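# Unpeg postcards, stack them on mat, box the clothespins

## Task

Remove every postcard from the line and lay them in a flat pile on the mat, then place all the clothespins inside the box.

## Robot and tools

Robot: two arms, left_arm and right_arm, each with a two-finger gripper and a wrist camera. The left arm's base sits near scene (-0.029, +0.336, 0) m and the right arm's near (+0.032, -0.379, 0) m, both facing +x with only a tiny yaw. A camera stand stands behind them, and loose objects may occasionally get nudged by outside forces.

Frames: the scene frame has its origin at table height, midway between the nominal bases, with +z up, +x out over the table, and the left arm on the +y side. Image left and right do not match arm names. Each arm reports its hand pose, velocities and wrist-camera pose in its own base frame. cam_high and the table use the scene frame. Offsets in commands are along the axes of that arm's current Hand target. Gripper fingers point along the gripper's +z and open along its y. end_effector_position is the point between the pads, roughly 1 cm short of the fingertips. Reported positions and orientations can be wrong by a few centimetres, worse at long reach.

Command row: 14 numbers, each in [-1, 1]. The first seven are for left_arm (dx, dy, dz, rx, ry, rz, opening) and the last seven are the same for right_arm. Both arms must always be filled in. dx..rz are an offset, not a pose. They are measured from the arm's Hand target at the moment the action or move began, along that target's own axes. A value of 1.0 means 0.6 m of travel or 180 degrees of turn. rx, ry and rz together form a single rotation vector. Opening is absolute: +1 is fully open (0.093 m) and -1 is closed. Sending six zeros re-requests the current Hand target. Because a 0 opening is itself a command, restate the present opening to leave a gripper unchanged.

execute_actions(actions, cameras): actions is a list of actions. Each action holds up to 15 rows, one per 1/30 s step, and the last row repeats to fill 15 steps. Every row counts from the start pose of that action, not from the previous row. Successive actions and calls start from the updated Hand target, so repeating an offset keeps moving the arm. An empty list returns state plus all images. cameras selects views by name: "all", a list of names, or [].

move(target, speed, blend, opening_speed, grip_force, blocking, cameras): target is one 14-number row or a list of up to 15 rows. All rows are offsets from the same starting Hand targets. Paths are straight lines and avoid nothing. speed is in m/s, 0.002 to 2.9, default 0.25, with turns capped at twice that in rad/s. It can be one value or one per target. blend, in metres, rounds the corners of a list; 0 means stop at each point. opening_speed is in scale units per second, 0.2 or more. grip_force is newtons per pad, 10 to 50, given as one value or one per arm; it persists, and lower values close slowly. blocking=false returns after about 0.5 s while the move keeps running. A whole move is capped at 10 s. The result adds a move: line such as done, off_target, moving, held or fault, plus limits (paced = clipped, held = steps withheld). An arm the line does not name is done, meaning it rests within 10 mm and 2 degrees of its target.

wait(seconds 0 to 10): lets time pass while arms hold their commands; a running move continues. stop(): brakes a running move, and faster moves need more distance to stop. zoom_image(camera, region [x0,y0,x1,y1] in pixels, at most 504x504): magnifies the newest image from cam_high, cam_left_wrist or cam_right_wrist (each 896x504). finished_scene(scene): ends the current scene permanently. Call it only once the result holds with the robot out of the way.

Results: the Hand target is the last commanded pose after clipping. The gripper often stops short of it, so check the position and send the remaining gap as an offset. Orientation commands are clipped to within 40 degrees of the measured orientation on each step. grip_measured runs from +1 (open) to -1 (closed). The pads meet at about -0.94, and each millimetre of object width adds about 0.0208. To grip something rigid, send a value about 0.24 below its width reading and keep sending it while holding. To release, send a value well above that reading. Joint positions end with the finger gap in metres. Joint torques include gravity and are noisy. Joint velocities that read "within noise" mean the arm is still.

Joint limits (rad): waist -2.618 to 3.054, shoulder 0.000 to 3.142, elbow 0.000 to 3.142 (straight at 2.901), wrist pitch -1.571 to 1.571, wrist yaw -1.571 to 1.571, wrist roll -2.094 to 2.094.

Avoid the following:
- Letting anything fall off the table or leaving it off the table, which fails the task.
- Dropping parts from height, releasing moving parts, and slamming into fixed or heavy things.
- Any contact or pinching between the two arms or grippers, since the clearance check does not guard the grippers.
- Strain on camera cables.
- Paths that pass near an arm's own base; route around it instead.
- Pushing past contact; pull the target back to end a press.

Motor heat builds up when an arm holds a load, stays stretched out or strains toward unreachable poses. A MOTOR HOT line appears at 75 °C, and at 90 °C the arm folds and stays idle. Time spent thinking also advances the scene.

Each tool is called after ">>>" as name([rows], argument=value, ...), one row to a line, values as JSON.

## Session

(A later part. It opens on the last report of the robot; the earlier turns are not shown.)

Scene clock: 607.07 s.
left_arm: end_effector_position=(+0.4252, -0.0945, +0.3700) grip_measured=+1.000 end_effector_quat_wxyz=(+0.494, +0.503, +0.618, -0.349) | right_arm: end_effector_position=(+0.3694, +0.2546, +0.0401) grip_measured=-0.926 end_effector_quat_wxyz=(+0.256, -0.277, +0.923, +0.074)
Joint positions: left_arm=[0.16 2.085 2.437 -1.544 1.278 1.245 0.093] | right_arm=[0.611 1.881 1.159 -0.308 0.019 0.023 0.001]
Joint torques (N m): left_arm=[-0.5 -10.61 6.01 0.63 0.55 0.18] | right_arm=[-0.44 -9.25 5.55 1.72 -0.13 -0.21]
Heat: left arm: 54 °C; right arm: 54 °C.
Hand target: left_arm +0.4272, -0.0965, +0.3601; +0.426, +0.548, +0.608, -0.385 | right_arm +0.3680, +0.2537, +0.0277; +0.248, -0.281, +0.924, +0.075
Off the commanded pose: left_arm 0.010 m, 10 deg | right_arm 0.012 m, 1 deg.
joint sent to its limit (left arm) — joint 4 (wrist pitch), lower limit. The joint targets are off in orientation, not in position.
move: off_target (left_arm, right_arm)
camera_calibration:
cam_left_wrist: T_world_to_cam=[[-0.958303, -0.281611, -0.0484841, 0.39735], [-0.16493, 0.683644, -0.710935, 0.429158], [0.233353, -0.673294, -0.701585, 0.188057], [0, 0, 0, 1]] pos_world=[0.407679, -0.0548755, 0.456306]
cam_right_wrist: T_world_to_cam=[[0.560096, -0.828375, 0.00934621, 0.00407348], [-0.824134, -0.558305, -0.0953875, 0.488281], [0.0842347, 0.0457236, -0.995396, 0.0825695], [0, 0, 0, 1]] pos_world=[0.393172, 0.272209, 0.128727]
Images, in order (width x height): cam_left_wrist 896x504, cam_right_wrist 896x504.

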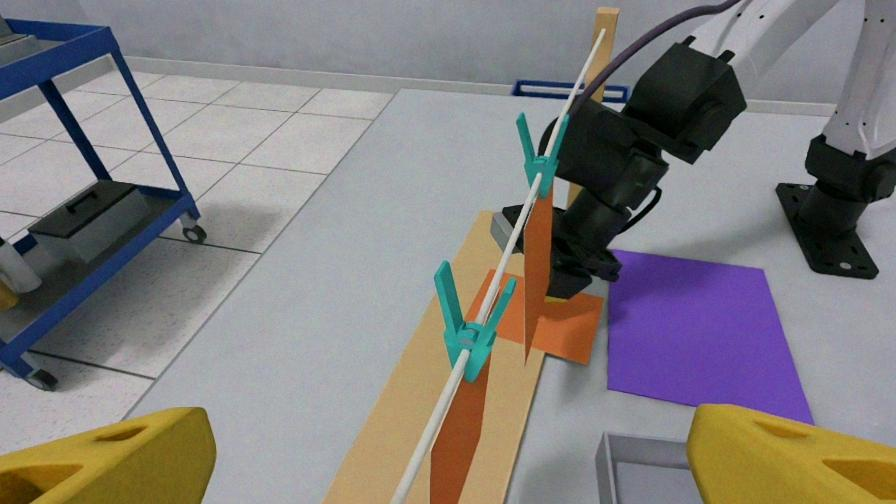

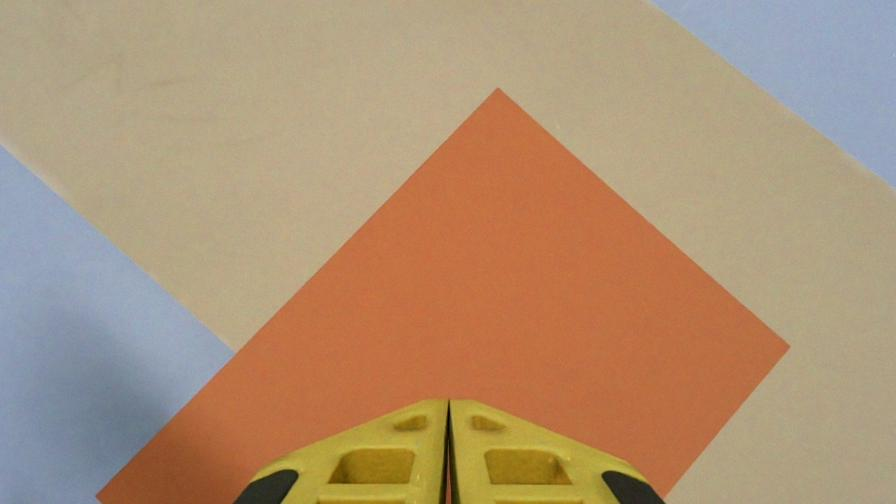

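>>> move(target=[0,0,0,0,0,0,1.0,0.01,0,0.0173,0,0,0,-0.93], speed=0.05)

>>> move(target=[0,0,0,0,0,0,1.0,0.0042,0,0.0072,0,0,0,-0.93], speed=0.05, cameras=["cam_left_wrist", "cam_right_wrist"])

>>> zoom_image(camera="cam_left_wrist", region=[490, 180, 670, 380])

Scene clock: 614.37 s.
left_arm: end_effector_position=(+0.4252, -0.0945, +0.3700) grip_measured=+1.000 end_effector_quat_wxyz=(+0.494, +0.503, +0.618, -0.349) | right_arm: end_effector_position=(+0.3696, +0.2548, +0.0280) grip_measured=-0.926 end_effector_quat_wxyz=(+0.256, -0.277, +0.923, +0.074)
Joint positions: left_arm=[0.16 2.085 2.437 -1.544 1.278 1.245 0.093] | right_arm=[0.611 1.904 1.137 -0.263 0.019 0.023 0.001]
Joint torques (N m): left_arm=[-0.5 -10.61 6.01 0.63 0.55 0.18] | right_arm=[-0.28 -9.16 5.35 1.68 -0.15 -0.21]
Heat: left arm: 54 °C; right arm: 54 °C.
Hand target: left_arm +0.4272, -0.0965, +0.3601; +0.426, +0.548, +0.608, -0.385 | right_arm +0.3680, +0.2537, +0.0158; +0.248, -0.281, +0.924, +0.075
Off the commanded pose: left_arm 0.010 m, 10 deg | right_arm 0.012 m, 1 deg.
joint sent to its limit (left arm) — joint 4 (wrist pitch), lower limit. The joint targets are off in orientation, not in position.
move: off_target (left_arm, right_arm)

Scene clock: 615.30 s.
left_arm: end_effector_position=(+0.4252, -0.0945, +0.3700) grip_measured=+1.000 end_effector_quat_wxyz=(+0.494, +0.503, +0.618, -0.349) | right_arm: end_effector_position=(+0.3698, +0.2549, +0.0232) grip_measured=-0.926 end_effector_quat_wxyz=(+0.256, -0.277, +0.923, +0.074)
Joint positions: left_arm=[0.16 2.085 2.437 -1.544 1.278 1.245 0.093] | right_arm=[0.611 1.914 1.128 -0.245 0.019 0.023 0.001]
Joint torques (N m): left_arm=[-0.51 -10.59 6.01 0.63 0.55 0.17] | right_arm=[-0.29 -9.33 5.33 1.67 -0.12 -0.23]
Heat: left arm: 54 °C; right arm: 54 °C.
Hand target: left_arm +0.4272, -0.0965, +0.3601; +0.426, +0.548, +0.608, -0.385 | right_arm +0.3680, +0.2537, +0.0108; +0.248, -0.281, +0.924, +0.075
Off the commanded pose: left_arm 0.010 m, 10 deg | right_arm 0.013 m, 1 deg.
joint sent to its limit (left arm) — joint 4 (wrist pitch), lower limit. The joint targets are off in orientation, not in position.
move: off_target (left_arm, right_arm)
camera_calibration:
cam_left_wrist: T_world_to_cam=[[-0.958303, -0.281611, -0.0484841, 0.39735], [-0.16493, 0.683644, -0.710935, 0.429158], [0.233353, -0.673294, -0.701585, 0.188057], [0, 0, 0, 1]] pos_world=[0.407679, -0.0548755, 0.456306]
cam_right_wrist: T_world_to_cam=[[0.560096, -0.828375, 0.00934621, 0.00417307], [-0.824134, -0.558305, -0.0953875, 0.48711], [0.0842347, 0.0457236, -0.995396, 0.0657045], [0, 0, 0, 1]] pos_world=[0.393572, 0.272409, 0.111827]
Images, in order (width x height): cam_left_wrist 896x504, cam_right_wrist 896x504.

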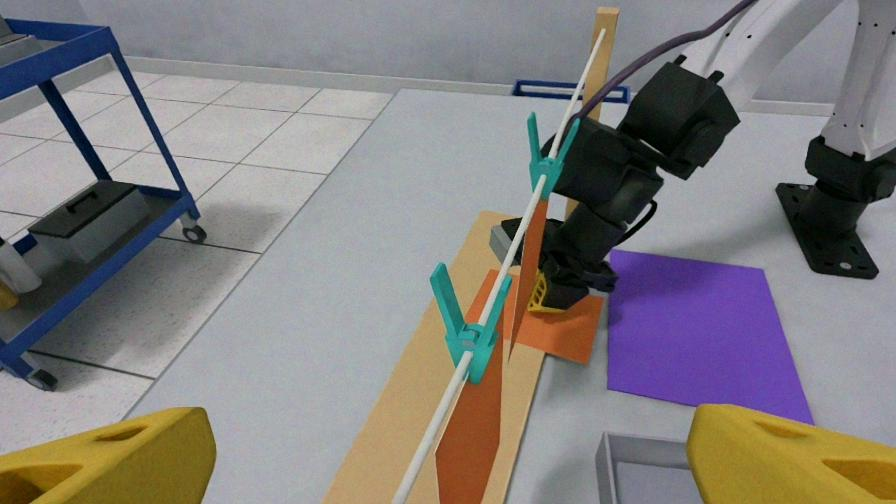

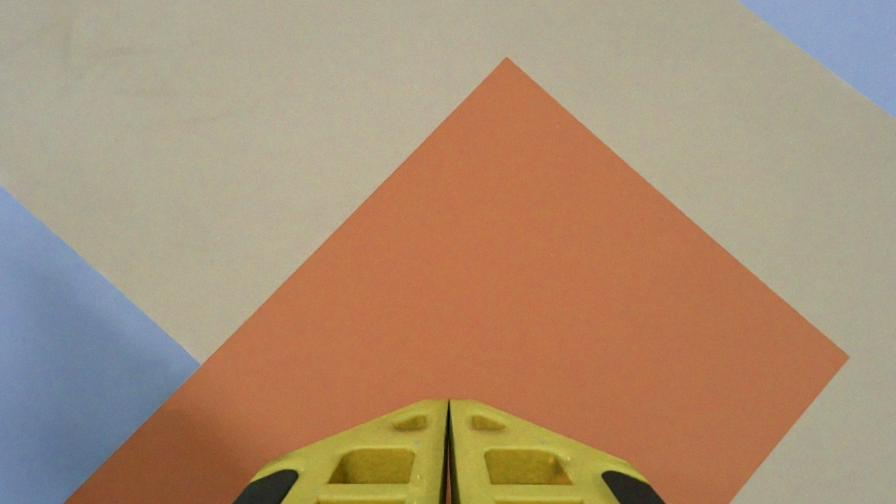

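Scaled by 2.520 from the camera's 896x504 image, which has a finer 1280x720 frame.

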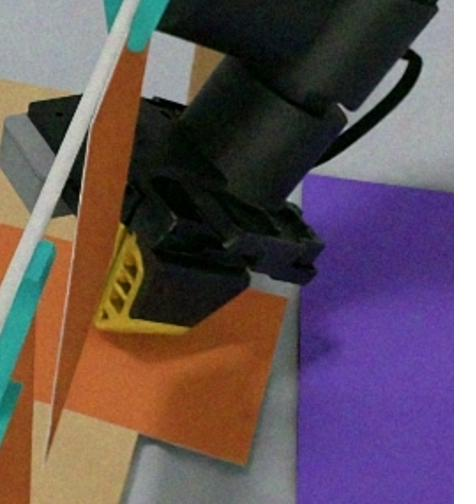

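>>> move(target=[0,0,0,0,0,0,1.0,0.0067,0,0.0115,0,0,0,-0.93], speed=0.04)

>>> move(target=[0,0,0,0,0,0,1.0,0.0042,0,0.0072,0,0,0,-0.93], speed=0.04, cameras=["cam_left_wrist", "cam_right_wrist"])

>>> zoom_image(camera="cam_left_wrist", region=[490, 180, 670, 380])

Scene clock: 626.00 s.
left_arm: end_effector_position=(+0.4252, -0.0945, +0.3700) grip_measured=+1.000 end_effector_quat_wxyz=(+0.494, +0.503, +0.618, -0.349) | right_arm: end_effector_position=(+0.3710, +0.2557, +0.0182) grip_measured=-0.926 end_effector_quat_wxyz=(+0.260, -0.276, +0.922, +0.075)
Joint positions: left_arm=[0.16 2.085 2.437 -1.544 1.278 1.245 0.093] | right_arm=[0.611 1.926 1.118 -0.215 0.019 0.023 0.001]
Joint torques (N m): left_arm=[-0.51 -10.59 6.01 0.63 0.55 0.18] | right_arm=[-0.25 -8.87 5.05 1.68 -0.11 -0.2]
Heat: left arm: 54 °C; right arm: 53 °C.
Hand target: left_arm +0.4272, -0.0965, +0.3601; +0.426, +0.548, +0.608, -0.385 | right_arm +0.3679, +0.2537, +0.0029; +0.248, -0.281, +0.924, +0.075
Off the commanded pose: left_arm 0.010 m, 10 deg | right_arm 0.016 m, 2 deg.
joint sent to its limit (left arm) — joint 4 (wrist pitch), lower limit. The joint targets are off in orientation, not in position.
move: off_target (left_arm, right_arm)

Scene clock: 626.90 s.
left_arm: end_effector_position=(+0.4252, -0.0945, +0.3700) grip_measured=+1.000 end_effector_quat_wxyz=(+0.494, +0.503, +0.618, -0.349) | right_arm: end_effector_position=(+0.3726, +0.2569, +0.0175) grip_measured=-0.926 end_effector_quat_wxyz=(+0.265, -0.276, +0.921, +0.077)
Joint positions: left_arm=[0.16 2.085 2.437 -1.544 1.278 1.245 0.093] | right_arm=[0.611 1.929 1.111 -0.193 0.019 0.023 0.001]
Joint torques (N m): left_arm=[-0.51 -10.61 6.02 0.63 0.55 0.18] | right_arm=[-0.21 -8.25 4.88 1.67 -0.11 -0.22]
Heat: left arm: 54 °C; right arm: 53 °C.
Hand target: left_arm +0.4272, -0.0965, +0.3601; +0.426, +0.548, +0.608, -0.385 | right_arm +0.3678, +0.2536, -0.0023; +0.247, -0.281, +0.924, +0.075
Off the commanded pose: left_arm 0.010 m, 10 deg | right_arm 0.020 m, 2 deg.
joint sent to its limit (left arm) — joint 4 (wrist pitch), lower limit. The joint targets are off in orientation, not in position.
move: off_target (left_arm, right_arm)
camera_calibration:
cam_left_wrist: T_world_to_cam=[[-0.958303, -0.281611, -0.0484841, 0.39735], [-0.16493, 0.683644, -0.710935, 0.429158], [0.233353, -0.673294, -0.701585, 0.188057], [0, 0, 0, 1]] pos_world=[0.407679, -0.0548755, 0.456306]
cam_right_wrist: T_world_to_cam=[[0.559968, -0.828465, 0.00900201, 0.0043779], [-0.822415, -0.557129, -0.115067, 0.489439], [0.100345, 0.0570307, -0.993317, 0.0506975], [0, 0, 0, 1]] pos_world=[0.394983, 0.273416, 0.106638]
Images, in order (width x height): cam_left_wrist 896x504, cam_right_wrist 896x504.

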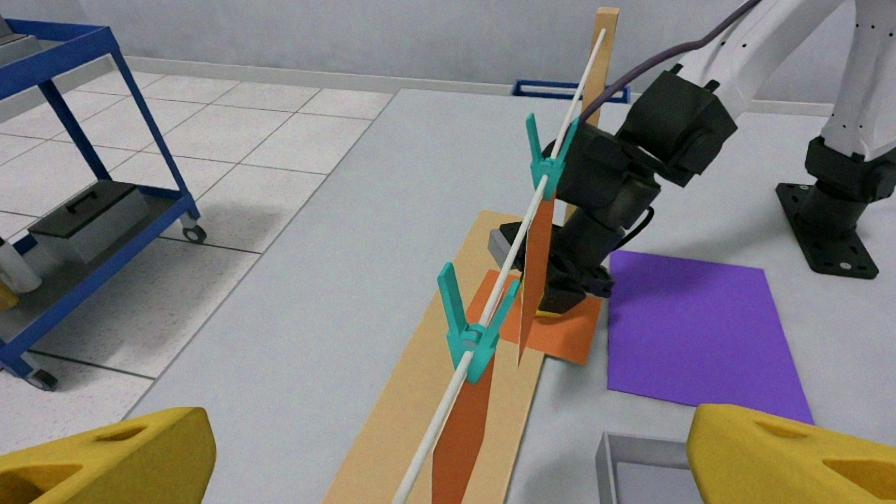

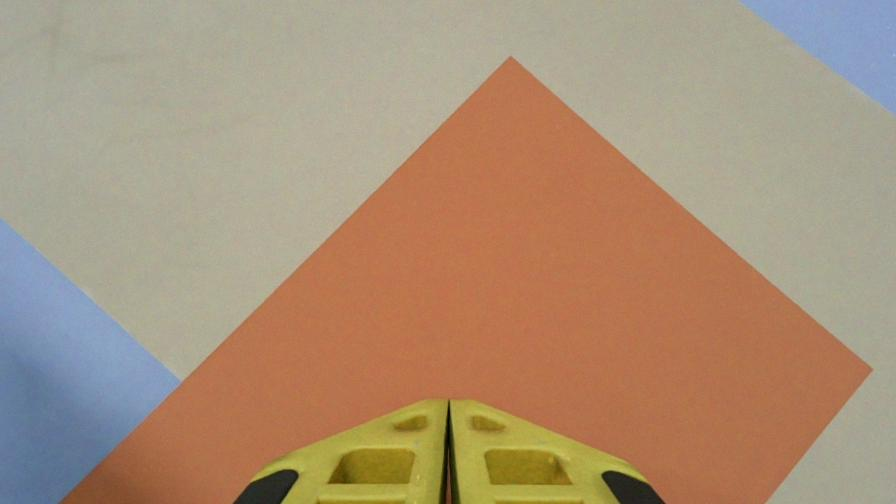

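Scaled by 2.520 from the camera's 896x504 image, which has a finer 1280x720 frame.

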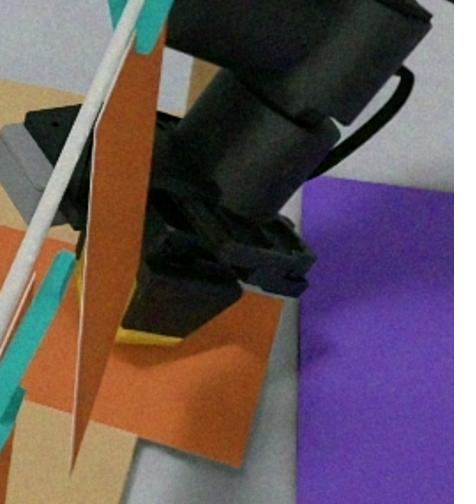

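>>> move(target=[0,0,0,0,0,0,1.0,0.0833,0.0418,-0.0405,0,0,0,-0.93], speed=0.08, cameras=["cam_high", "cam_left_wrist", "cam_right_wrist"])

Scene clock: 649.37 s.
left_arm: end_effector_position=(+0.4252, -0.0945, +0.3700) grip_measured=+1.000 end_effector_quat_wxyz=(+0.494, +0.503, +0.618, -0.349) | right_arm: end_effector_position=(+0.3344, +0.2568, +0.0138) grip_measured=-0.926 end_effector_quat_wxyz=(+0.300, -0.276, +0.909, +0.087)
Joint positions: left_arm=[0.16 2.085 2.437 -1.544 1.278 1.245 0.093] | right_arm=[0.679 1.815 0.884 -0.006 0.06 0.07 0.001]
Joint torques (N m): left_arm=[-0.51 -10.61 6.01 0.63 0.55 0.18] | right_arm=[1.09 -10.8 3.37 0.87 -0.09 0.05]
Heat: left arm: 55 °C; right arm: 52 °C.
Hand target: left_arm +0.4272, -0.0965, +0.3601; +0.426, +0.548, +0.608, -0.385 | right_arm +0.3079, +0.2435, -0.0062; +0.248, -0.281, +0.924, +0.075
Off the commanded pose: left_arm 0.010 m, 10 deg | right_arm 0.036 m, 6 deg.
joint sent to its limit (left arm) — joint 4 (wrist pitch), lower limit. The joint targets are off in orientation, not in position.
move: off_target (left_arm, right_arm)
camera_calibration:
cam_left_wrist: T_world_to_cam=[[-0.958303, -0.281611, -0.0484841, 0.39735], [-0.16493, 0.683644, -0.710935, 0.429158], [0.233353, -0.673294, -0.701585, 0.188057], [0, 0, 0, 1]] pos_world=[0.407679, -0.0548755, 0.456306]
cam_right_wrist: T_world_to_cam=[[0.564289, -0.825487, 0.0122393, 0.023504], [-0.809214, -0.555981, -0.189891, 0.45383], [0.163557, 0.0972492, -0.981729, 0.0193401], [0, 0, 0, 1]] pos_world=[0.35082, 0.269842, 0.104877]

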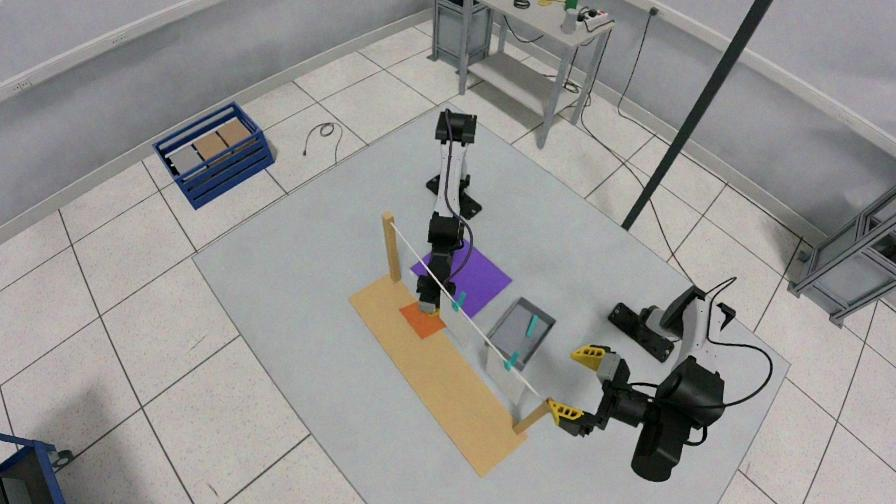

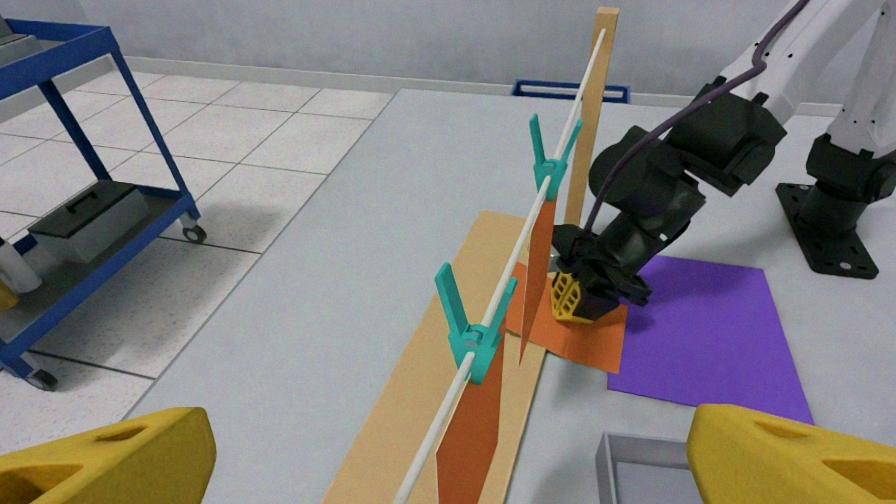

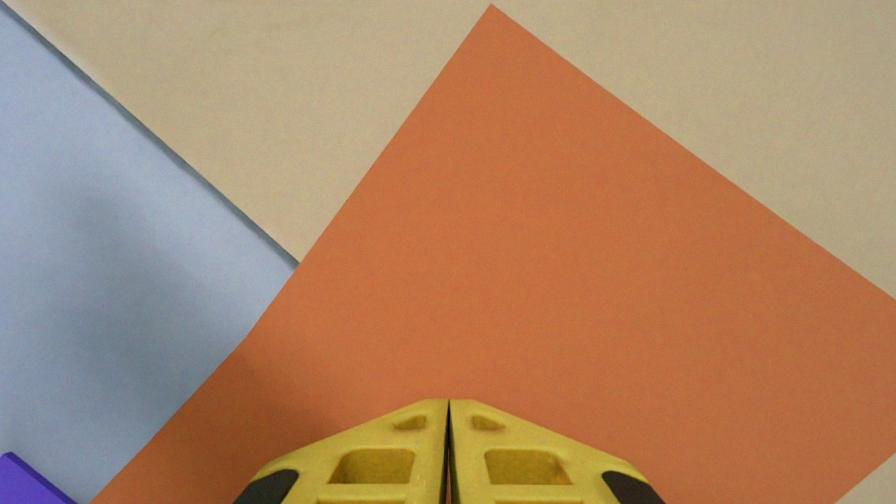

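>>> move(target=[0,0,0,0,0,0,1.0,0.0875,0.0535,-0.0523,0,0,0,-0.93], speed=0.08, cameras=["cam_high", "cam_left_wrist", "cam_right_wrist"])

Scene clock: 659.83 s.
left_arm: end_effector_position=(+0.4252, -0.0945, +0.3700) grip_measured=+1.000 end_effector_quat_wxyz=(+0.494, +0.503, +0.618, -0.349) | right_arm: end_effector_position=(+0.2570, +0.2499, +0.0074) grip_measured=-0.926 end_effector_quat_wxyz=(+0.282, -0.278, +0.914, +0.091)
Joint positions: left_arm=[0.16 2.085 2.437 -1.544 1.278 1.245 0.093] | right_arm=[0.83 1.634 0.66 -0.007 0.126 0.202 0.001]
Joint torques (N m): left_arm=[-0.5 -10.61 6.02 0.63 0.55 0.18] | right_arm=[0.98 -8.91 3.69 1 0.05 0.04]
Heat: left arm: 55 °C; right arm: 52 °C.
Hand target: left_arm +0.4272, -0.0965, +0.3601; +0.426, +0.548, +0.608, -0.385 | right_arm +0.2392, +0.2361, -0.0051; +0.248, -0.281, +0.924, +0.075
Off the commanded pose: left_arm 0.010 m, 10 deg | right_arm 0.026 m, 4 deg.
joint sent to its limit (left arm) — joint 4 (wrist pitch), lower limit. The joint targets are off in orientation, not in position.
move: off_target (left_arm, right_arm)
camera_calibration:
cam_left_wrist: T_world_to_cam=[[-0.958303, -0.281611, -0.0484841, 0.39735], [-0.16493, 0.683644, -0.710935, 0.429158], [0.233353, -0.673294, -0.701585, 0.188057], [0, 0, 0, 1]] pos_world=[0.407679, -0.0548755, 0.456306]
cam_right_wrist: T_world_to_cam=[[0.569902, -0.821704, -0.00382999, 0.0593461], [-0.812082, -0.562505, -0.155276, 0.388296], [0.125437, 0.0916025, -0.987864, 0.0376036], [0, 0, 0, 1]] pos_world=[0.27679, 0.263739, 0.0976678]

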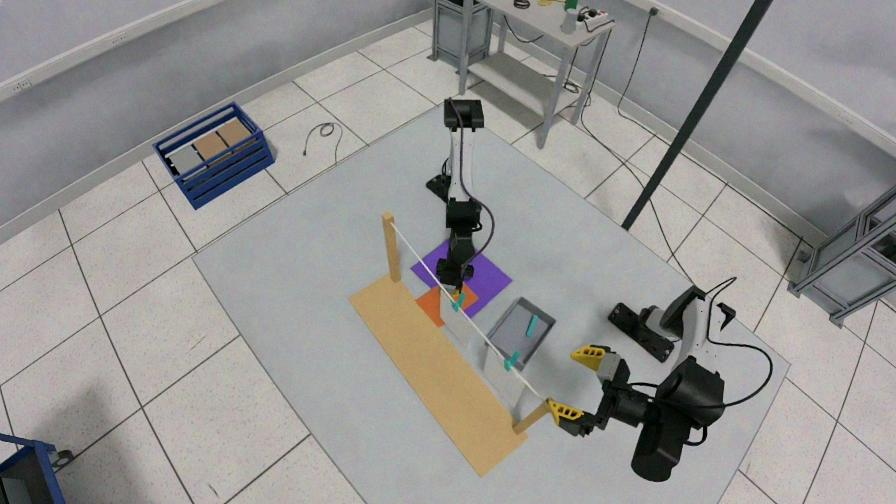

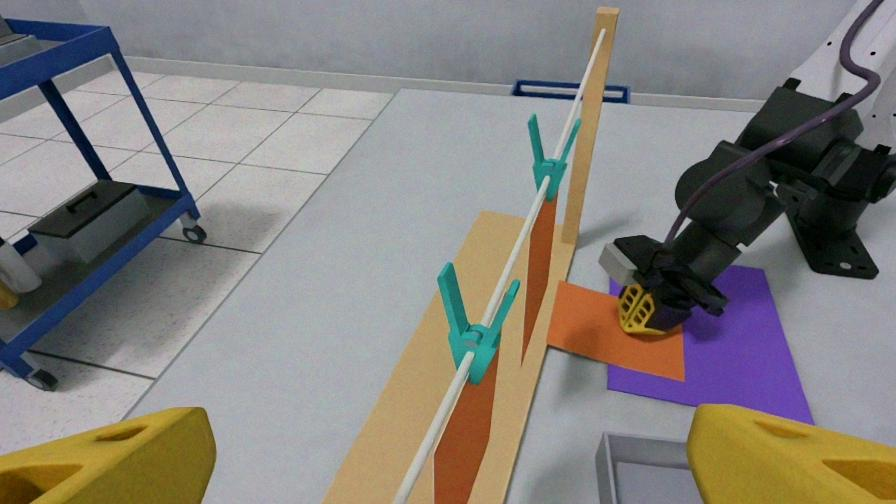

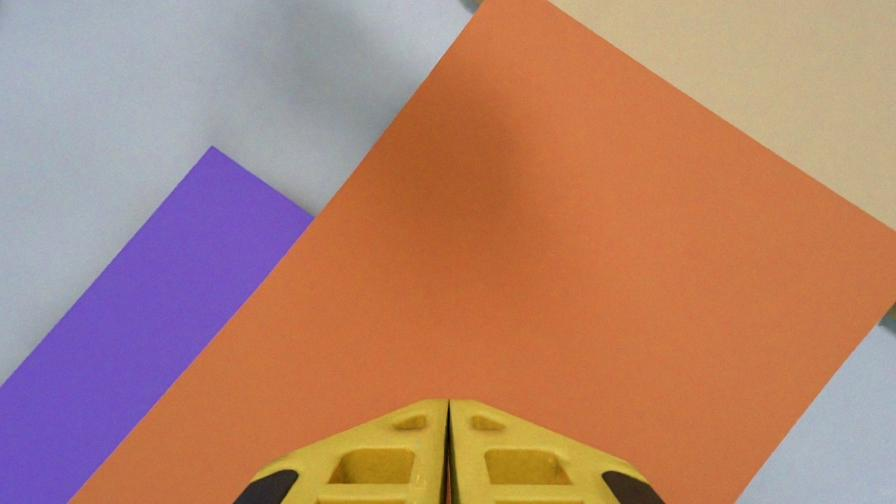

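>>> move(target=[0,0,0,0,0,0,1.0,0.1013,0.0183,-0.0528,0,0,0,-0.93], speed=0.08, cameras=["cam_high", "cam_left_wrist"])

>>> zoom_image(camera="cam_left_wrist", region=[540, 220, 880, 440])

Scene clock: 673.70 s.
left_arm: end_effector_position=(+0.4252, -0.0945, +0.3700) grip_measured=+1.000 end_effector_quat_wxyz=(+0.494, +0.503, +0.618, -0.349) | right_arm: end_effector_position=(+0.1935, +0.2258, +0.0075) grip_measured=-0.926 end_effector_quat_wxyz=(+0.285, -0.275, +0.913, +0.099)
Joint positions: left_arm=[0.16 2.085 2.437 -1.544 1.278 1.245 0.093] | right_arm=[0.972 1.396 0.434 -0.025 0.195 0.328 0.001]
Joint torques (N m): left_arm=[-0.51 -10.59 6.01 0.63 0.55 0.18] | right_arm=[1.16 -5.93 3.54 0.88 0.08 0.05]
Heat: left arm: 55 °C; right arm: 51 °C.
Hand target: left_arm +0.4272, -0.0965, +0.3601; +0.426, +0.548, +0.608, -0.385 | right_arm +0.1762, +0.2070, -0.0082; +0.247, -0.281, +0.924, +0.075
Off the commanded pose: left_arm 0.010 m, 10 deg | right_arm 0.030 m, 5 deg.
joint sent to its limit (left arm) — joint 4 (wrist pitch), lower limit. The joint targets are off in orientation, not in position.
move: off_target (left_arm, right_arm)
camera_calibration:
cam_left_wrist: T_world_to_cam=[[-0.958303, -0.281611, -0.0484841, 0.39735], [-0.16493, 0.683644, -0.710935, 0.429158], [0.233353, -0.673294, -0.701585, 0.188057], [0, 0, 0, 1]] pos_world=[0.407679, -0.0548755, 0.456306]
Images, in order (width x height): cam_high 896x504, cam_left_wrist 896x504.

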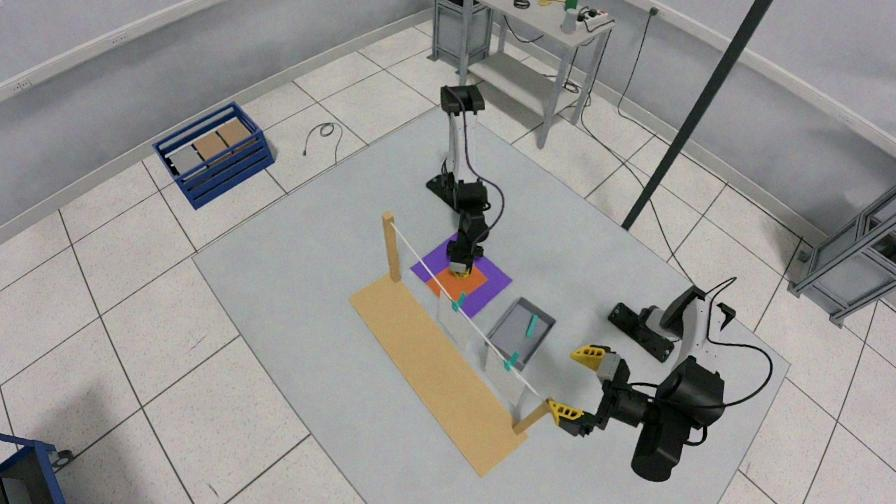

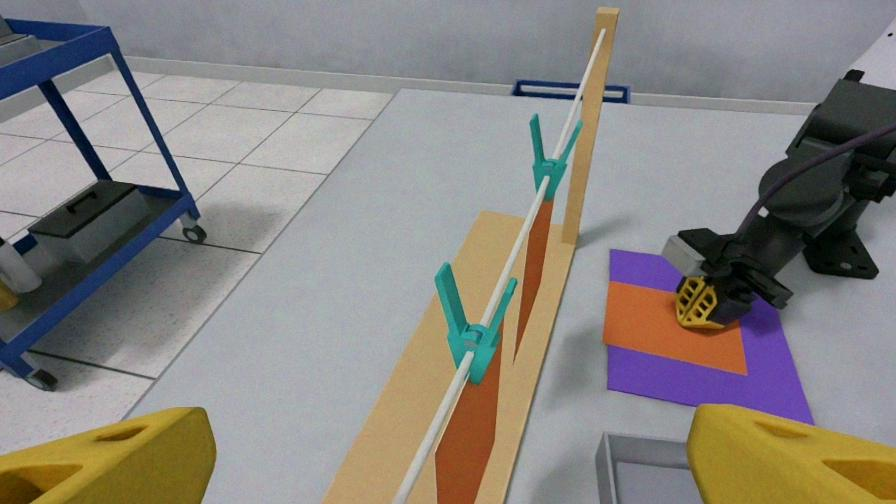

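Scaled by 1.482 from the camera's 896x504 image, which has a finer 1280x720 frame.

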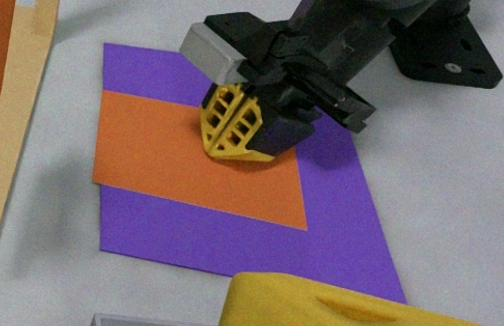

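>>> move([
  [0,0,0,0,0,0,1.0,0.0317,0.0232,-0.0173,0,0,0,-0.93],
  [0,0,0,0,0,0,1.0,-0.06,0.0232,-0.176,0,0,0,-0.93],
], speed=[0.06, 0.12], cameras=["all"])

>>> zoom_image(camera="cam_left_wrist", region=[540, 220, 880, 440])

Scene clock: 684.37 s.
left_arm: end_effector_position=(+0.4252, -0.0945, +0.3700) grip_measured=+1.000 end_effector_quat_wxyz=(+0.494, +0.503, +0.618, -0.349) | right_arm: end_effector_position=(+0.1511, +0.1996, +0.0896) grip_measured=-0.926 end_effector_quat_wxyz=(+0.240, -0.286, +0.926, +0.059)
Joint positions: left_arm=[0.16 2.085 2.437 -1.544 1.278 1.245 0.093] | right_arm=[1.093 1.093 0.681 -0.724 0.254 0.438 0.001]
Joint torques (N m): left_arm=[-0.51 -10.59 6.01 0.63 0.55 0.18] | right_arm=[1.03 -4.6 9.2 1.19 0.09 0.05]
Heat: left arm: 55 °C; right arm: 50 °C.
Hand target: left_arm +0.4272, -0.0965, +0.3601; +0.426, +0.548, +0.608, -0.385 | right_arm +0.1506, +0.2066, +0.1014; +0.248, -0.281, +0.924, +0.075
Off the commanded pose: left_arm 0.010 m, 10 deg | right_arm 0.014 m, 2 deg.
joint sent to its limit (left arm) — joint 4 (wrist pitch), lower limit. The joint targets are off in orientation, not in position.
move: off_target (left_arm, right_arm)
camera_calibration:
cam_left_wrist: T_world_to_cam=[[-0.958303, -0.281611, -0.0484841, 0.39735], [-0.16493, 0.683644, -0.710935, 0.429158], [0.233353, -0.673294, -0.701585, 0.188057], [0, 0, 0, 1]] pos_world=[0.407679, -0.0548755, 0.456306]
cam_right_wrist: T_world_to_cam=[[0.568425, -0.82209, 0.032561, 0.0756607], [-0.820405, -0.569348, -0.0527128, 0.280171], [0.0618732, 0.00325006, -0.998079, 0.164803], [0, 0, 0, 1]] pos_world=[0.176649, 0.221179, 0.176792]

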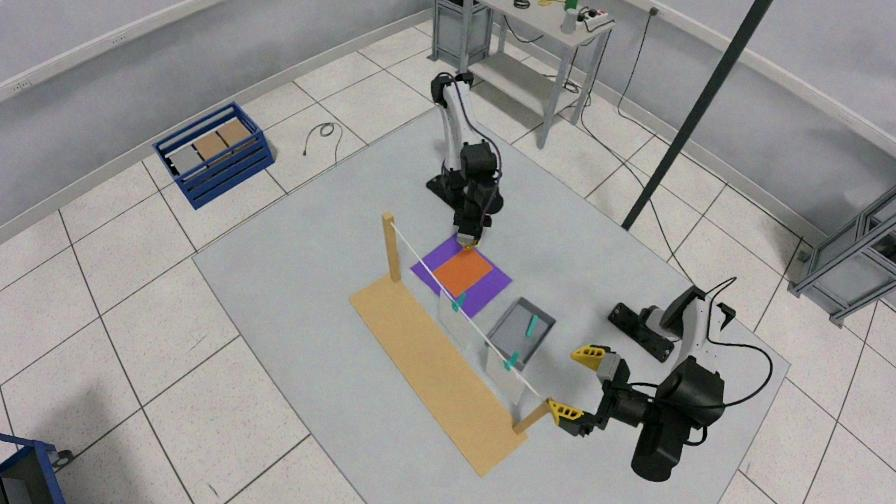

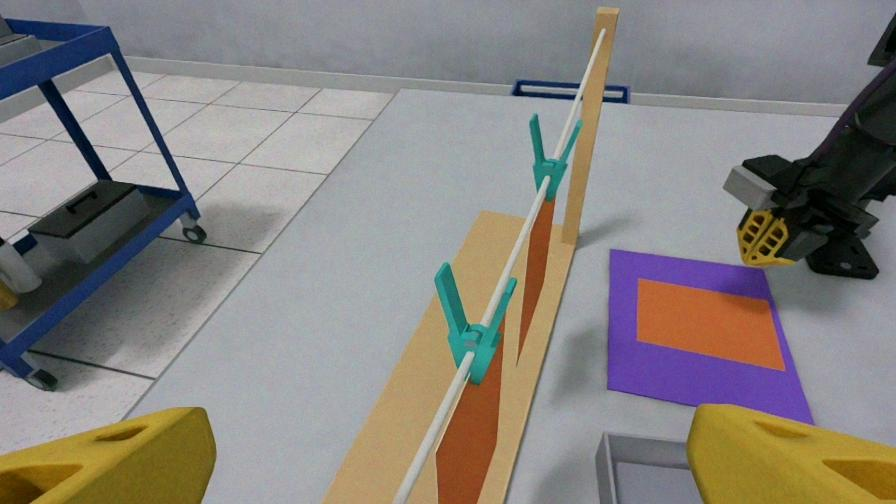

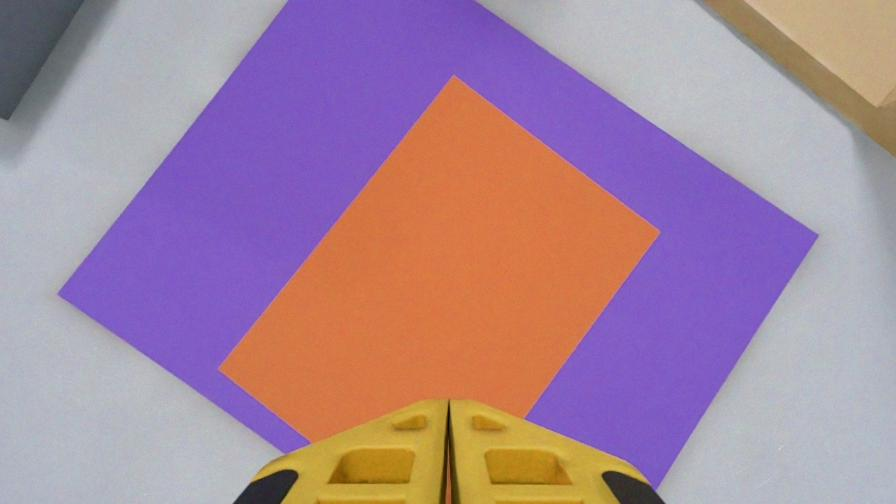

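Scaled by 1.482 from the camera's 896x504 image, which has a finer 1280x720 frame.

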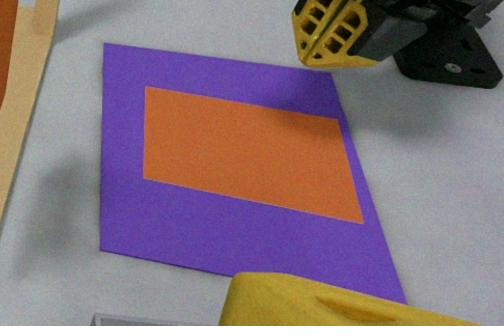

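>>> move([
  [-0.1247,-0.1325,0.0513,-0.037,0.046,-0.016,1.0,-0.2938,-0.0768,0.0572,-0.1163,-0.3286,-0.0668,-0.3],
  [-0.0873,-0.0857,0.2027,-0.037,0.046,-0.016,1.0,-0.2938,-0.0768,0.0572,-0.1163,-0.3286,-0.0668,-0.3],
], speed=[0.15, 0.12], blend=[0.02, 0], cameras=["all"])

Scene clock: 743.17 s.
left_arm: end_effector_position=(+0.3941, -0.2338, +0.3633) grip_measured=+1.000 end_effector_quat_wxyz=(+0.399, +0.535, +0.671, -0.323) | right_arm: end_effector_position=(+0.3119, +0.2609, +0.1553) grip_measured=-0.303 end_effector_quat_wxyz=(+0.618, -0.339, +0.628, +0.330)
Joint positions: left_arm=[-0.241 1.947 2.302 -1.238 0.91 0.759 0.093] | right_arm=[0.504 1.671 0.399 1.252 -0.482 -0.014 0.031]
Joint torques (N m): left_arm=[-0.09 -13.55 6.15 1.31 0.37 -0.12] | right_arm=[-0.75 -5.31 7.19 2.24 -0.16 0.05]
Heat: left arm: 56 °C; right arm: 59 °C.
Hand target: left_arm +0.3898, -0.2332, +0.3679; +0.402, +0.533, +0.672, -0.318 | right_arm +0.3173, +0.2630, +0.1597; +0.621, -0.337, +0.622, +0.337
Off the commanded pose: left_arm 0.006 m, 1 deg | right_arm 0.007 m, 1 deg.
move: done
camera_calibration:
cam_left_wrist: T_world_to_cam=[[-0.967427, -0.252699, 0.015128, 0.31529], [-0.220904, 0.813497, -0.537981, 0.504011], [0.123641, -0.523799, -0.842821, 0.226379], [0, 0, 0, 1]] pos_world=[0.388369, -0.211761, 0.457176]
cam_right_wrist: T_world_to_cam=[[0.835076, -0.54982, 0.0186125, -0.119565], [-0.231361, -0.381688, -0.894866, 0.348569], [0.49912, 0.742975, -0.445946, -0.194817], [0, 0, 0, 1]] pos_world=[0.277728, 0.21205, 0.22727]

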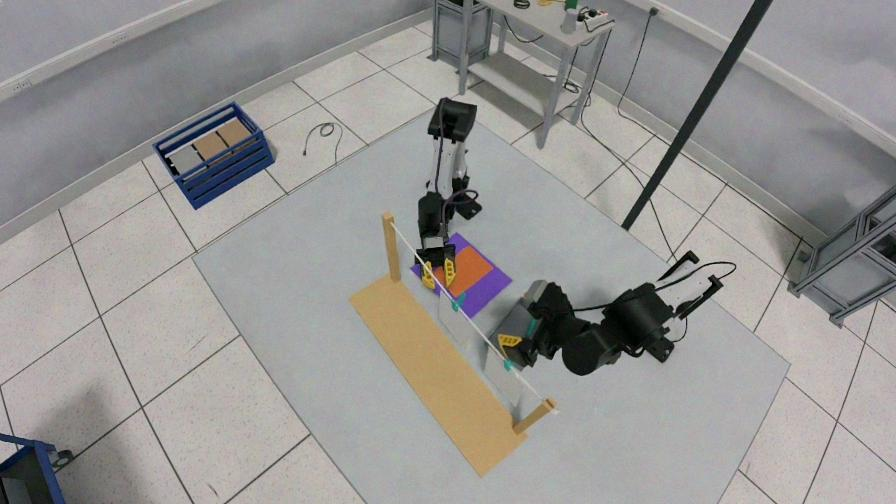

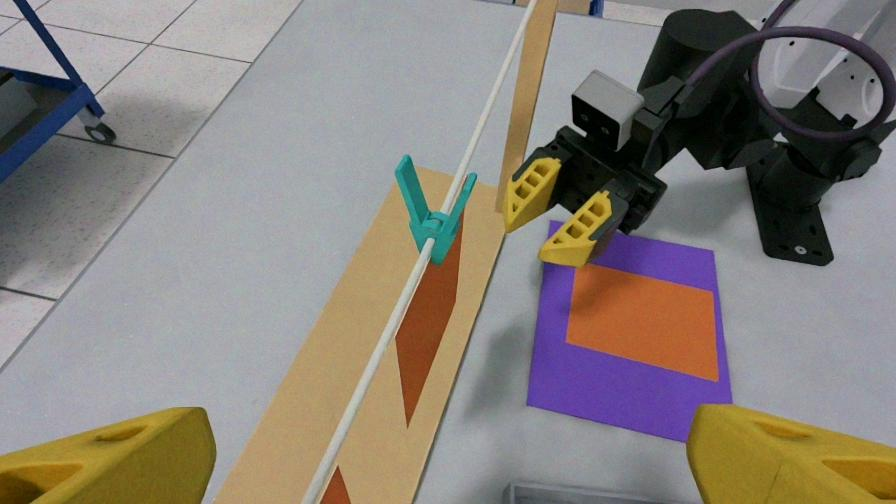

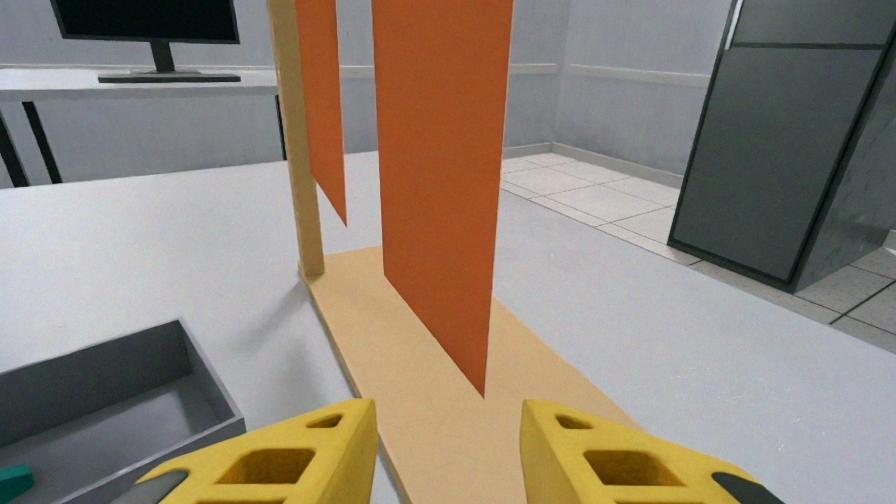

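>>> move(target=[0,0,0,0,0,0,1.0,0,-0.0108,0.1383,0,0,0,-0.3], speed=0.08, cameras=["all"])

Scene clock: 770.73 s.
left_arm: end_effector_position=(+0.3943, -0.2338, +0.3633) grip_measured=+1.000 end_effector_quat_wxyz=(+0.399, +0.535, +0.671, -0.322) | right_arm: end_effector_position=(+0.3646, +0.3227, +0.1628) grip_measured=-0.303 end_effector_quat_wxyz=(+0.627, -0.339, +0.618, +0.331)
Joint positions: left_arm=[-0.241 1.947 2.302 -1.237 0.91 0.759 0.093] | right_arm=[0.59 1.891 0.718 1.18 -0.399 -0.014 0.031]
Joint torques (N m): left_arm=[-0.1 -13.56 6.09 1.33 0.37 -0.11] | right_arm=[0.9 -7.95 7.71 2.06 0.01 0.06]
Heat: left arm: 62 °C; right arm: 57 °C.
Hand target: left_arm +0.3898, -0.2332, +0.3678; +0.402, +0.533, +0.673, -0.318 | right_arm +0.3679, +0.3291, +0.1596; +0.621, -0.337, +0.622, +0.337
Off the commanded pose: left_arm 0.006 m, 1 deg | right_arm 0.008 m, 1 deg.
move: done
camera_calibration:
cam_left_wrist: T_world_to_cam=[[-0.967313, -0.253163, 0.0146352, 0.315467], [-0.221018, 0.813385, -0.538103, 0.50411], [0.124324, -0.523749, -0.842752, 0.226078], [0, 0, 0, 1]] pos_world=[0.388467, -0.211763, 0.457174]
cam_right_wrist: T_world_to_cam=[[0.836385, -0.547322, 0.0299774, -0.132821], [-0.209891, -0.370303, -0.904887, 0.381223], [0.506366, 0.750542, -0.424594, -0.272172], [0, 0, 0, 1]] pos_world=[0.328923, 0.272748, 0.233383]

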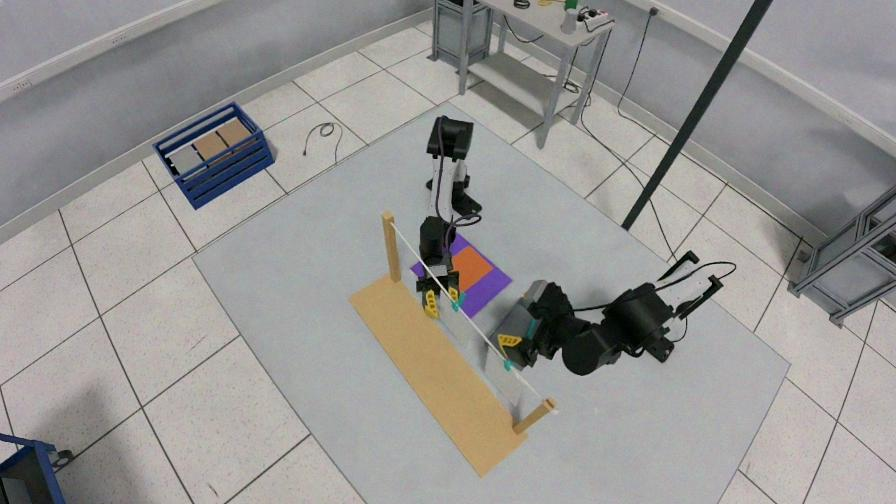

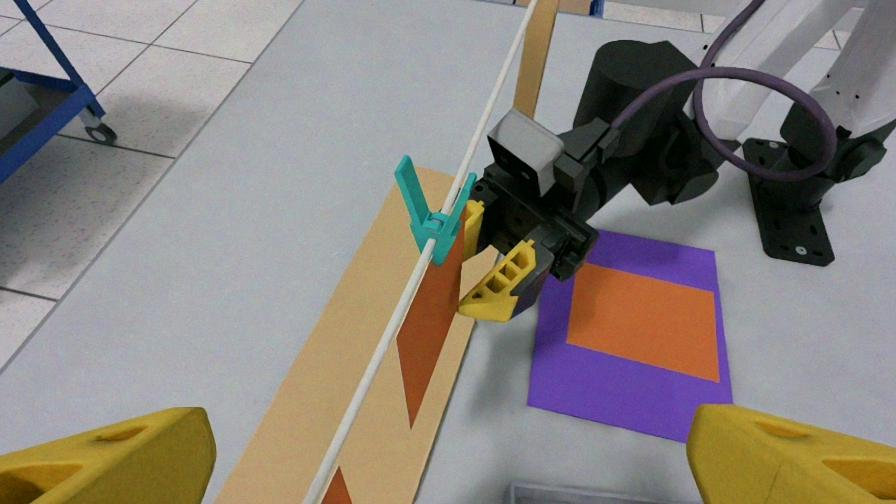

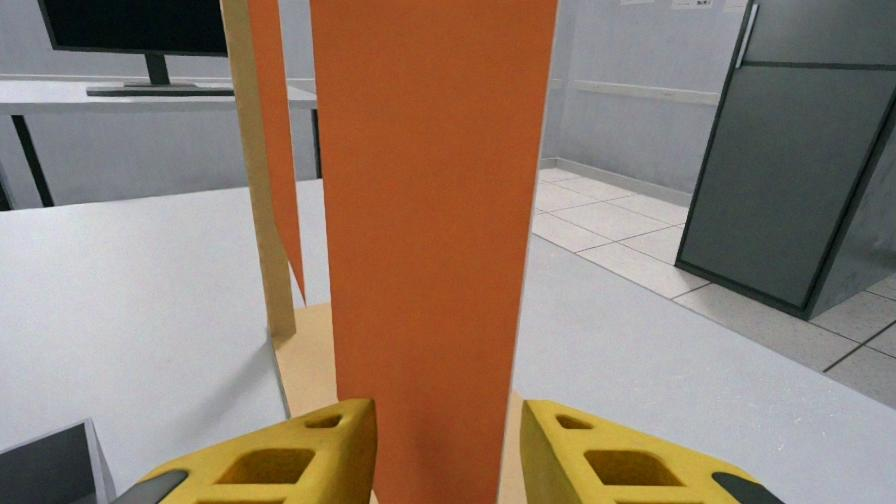

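>>> move(target=[0,0,0,0,0,0,1.0,0,0,0,0,0,0,-1.0], grip_force=[50, 20], cameras=["cam_left_wrist", "cam_right_wrist"])

Scene clock: 790.67 s.
left_arm: end_effector_position=(+0.3943, -0.2338, +0.3633) grip_measured=+1.000 end_effector_quat_wxyz=(+0.399, +0.535, +0.671, -0.322) | right_arm: end_effector_position=(+0.3646, +0.3226, +0.1627) grip_measured=-0.952 end_effector_quat_wxyz=(+0.627, -0.339, +0.618, +0.331)
Joint positions: left_arm=[-0.241 1.947 2.302 -1.237 0.91 0.759 0.093] | right_arm=[0.59 1.891 0.718 1.18 -0.398 -0.014 0]
Joint torques (N m): left_arm=[-0.1 -13.57 6.09 1.33 0.37 -0.11] | right_arm=[0.9 -7.9 7.75 2.04 -0.02 0.07]
Heat: left arm: 64 °C; right arm: 56 °C.
Hand target: left_arm +0.3898, -0.2332, +0.3678; +0.402, +0.533, +0.673, -0.318 | right_arm +0.3679, +0.3291, +0.1596; +0.621, -0.337, +0.622, +0.337
Off the commanded pose: left_arm 0.006 m, 1 deg | right_arm 0.008 m, 1 deg.
grip_force (N): 50, 20
move: done
camera_calibration:
cam_left_wrist: T_world_to_cam=[[-0.967313, -0.253163, 0.0146352, 0.315467], [-0.221018, 0.813385, -0.538103, 0.50411], [0.124324, -0.523749, -0.842752, 0.226078], [0, 0, 0, 1]] pos_world=[0.388467, -0.211763, 0.457174]
cam_right_wrist: T_world_to_cam=[[0.836208, -0.5476, 0.0298271, -0.132733], [-0.21035, -0.370492, -0.904704, 0.381313], [0.506467, 0.750247, -0.424996, -0.272124], [0, 0, 0, 1]] pos_world=[0.329024, 0.272748, 0.233282]
Images, in order (width x height): cam_left_wrist 896x504, cam_right_wrist 896x504.

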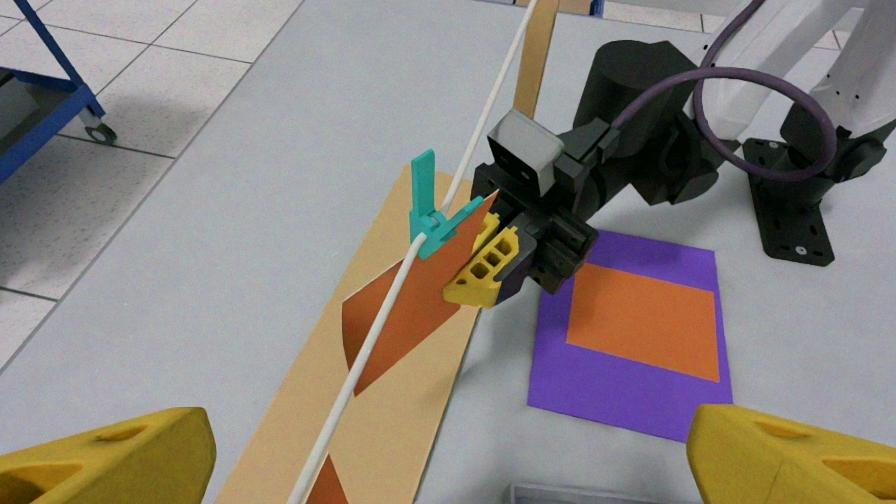

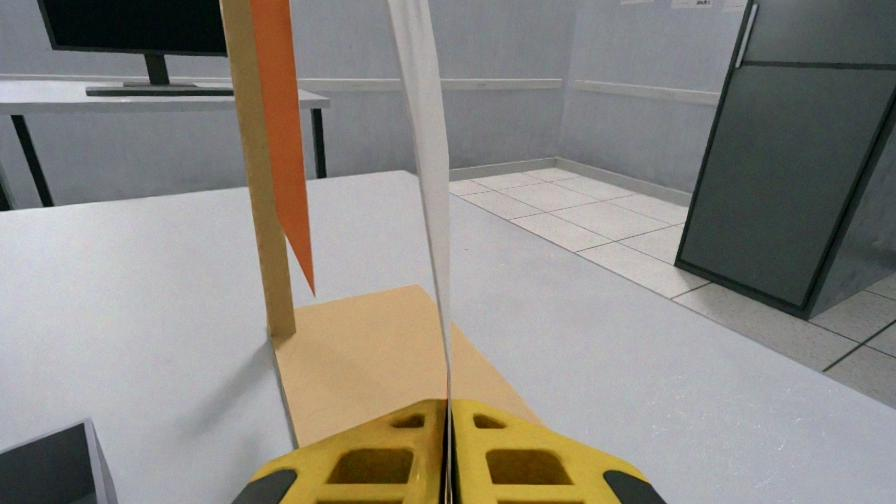

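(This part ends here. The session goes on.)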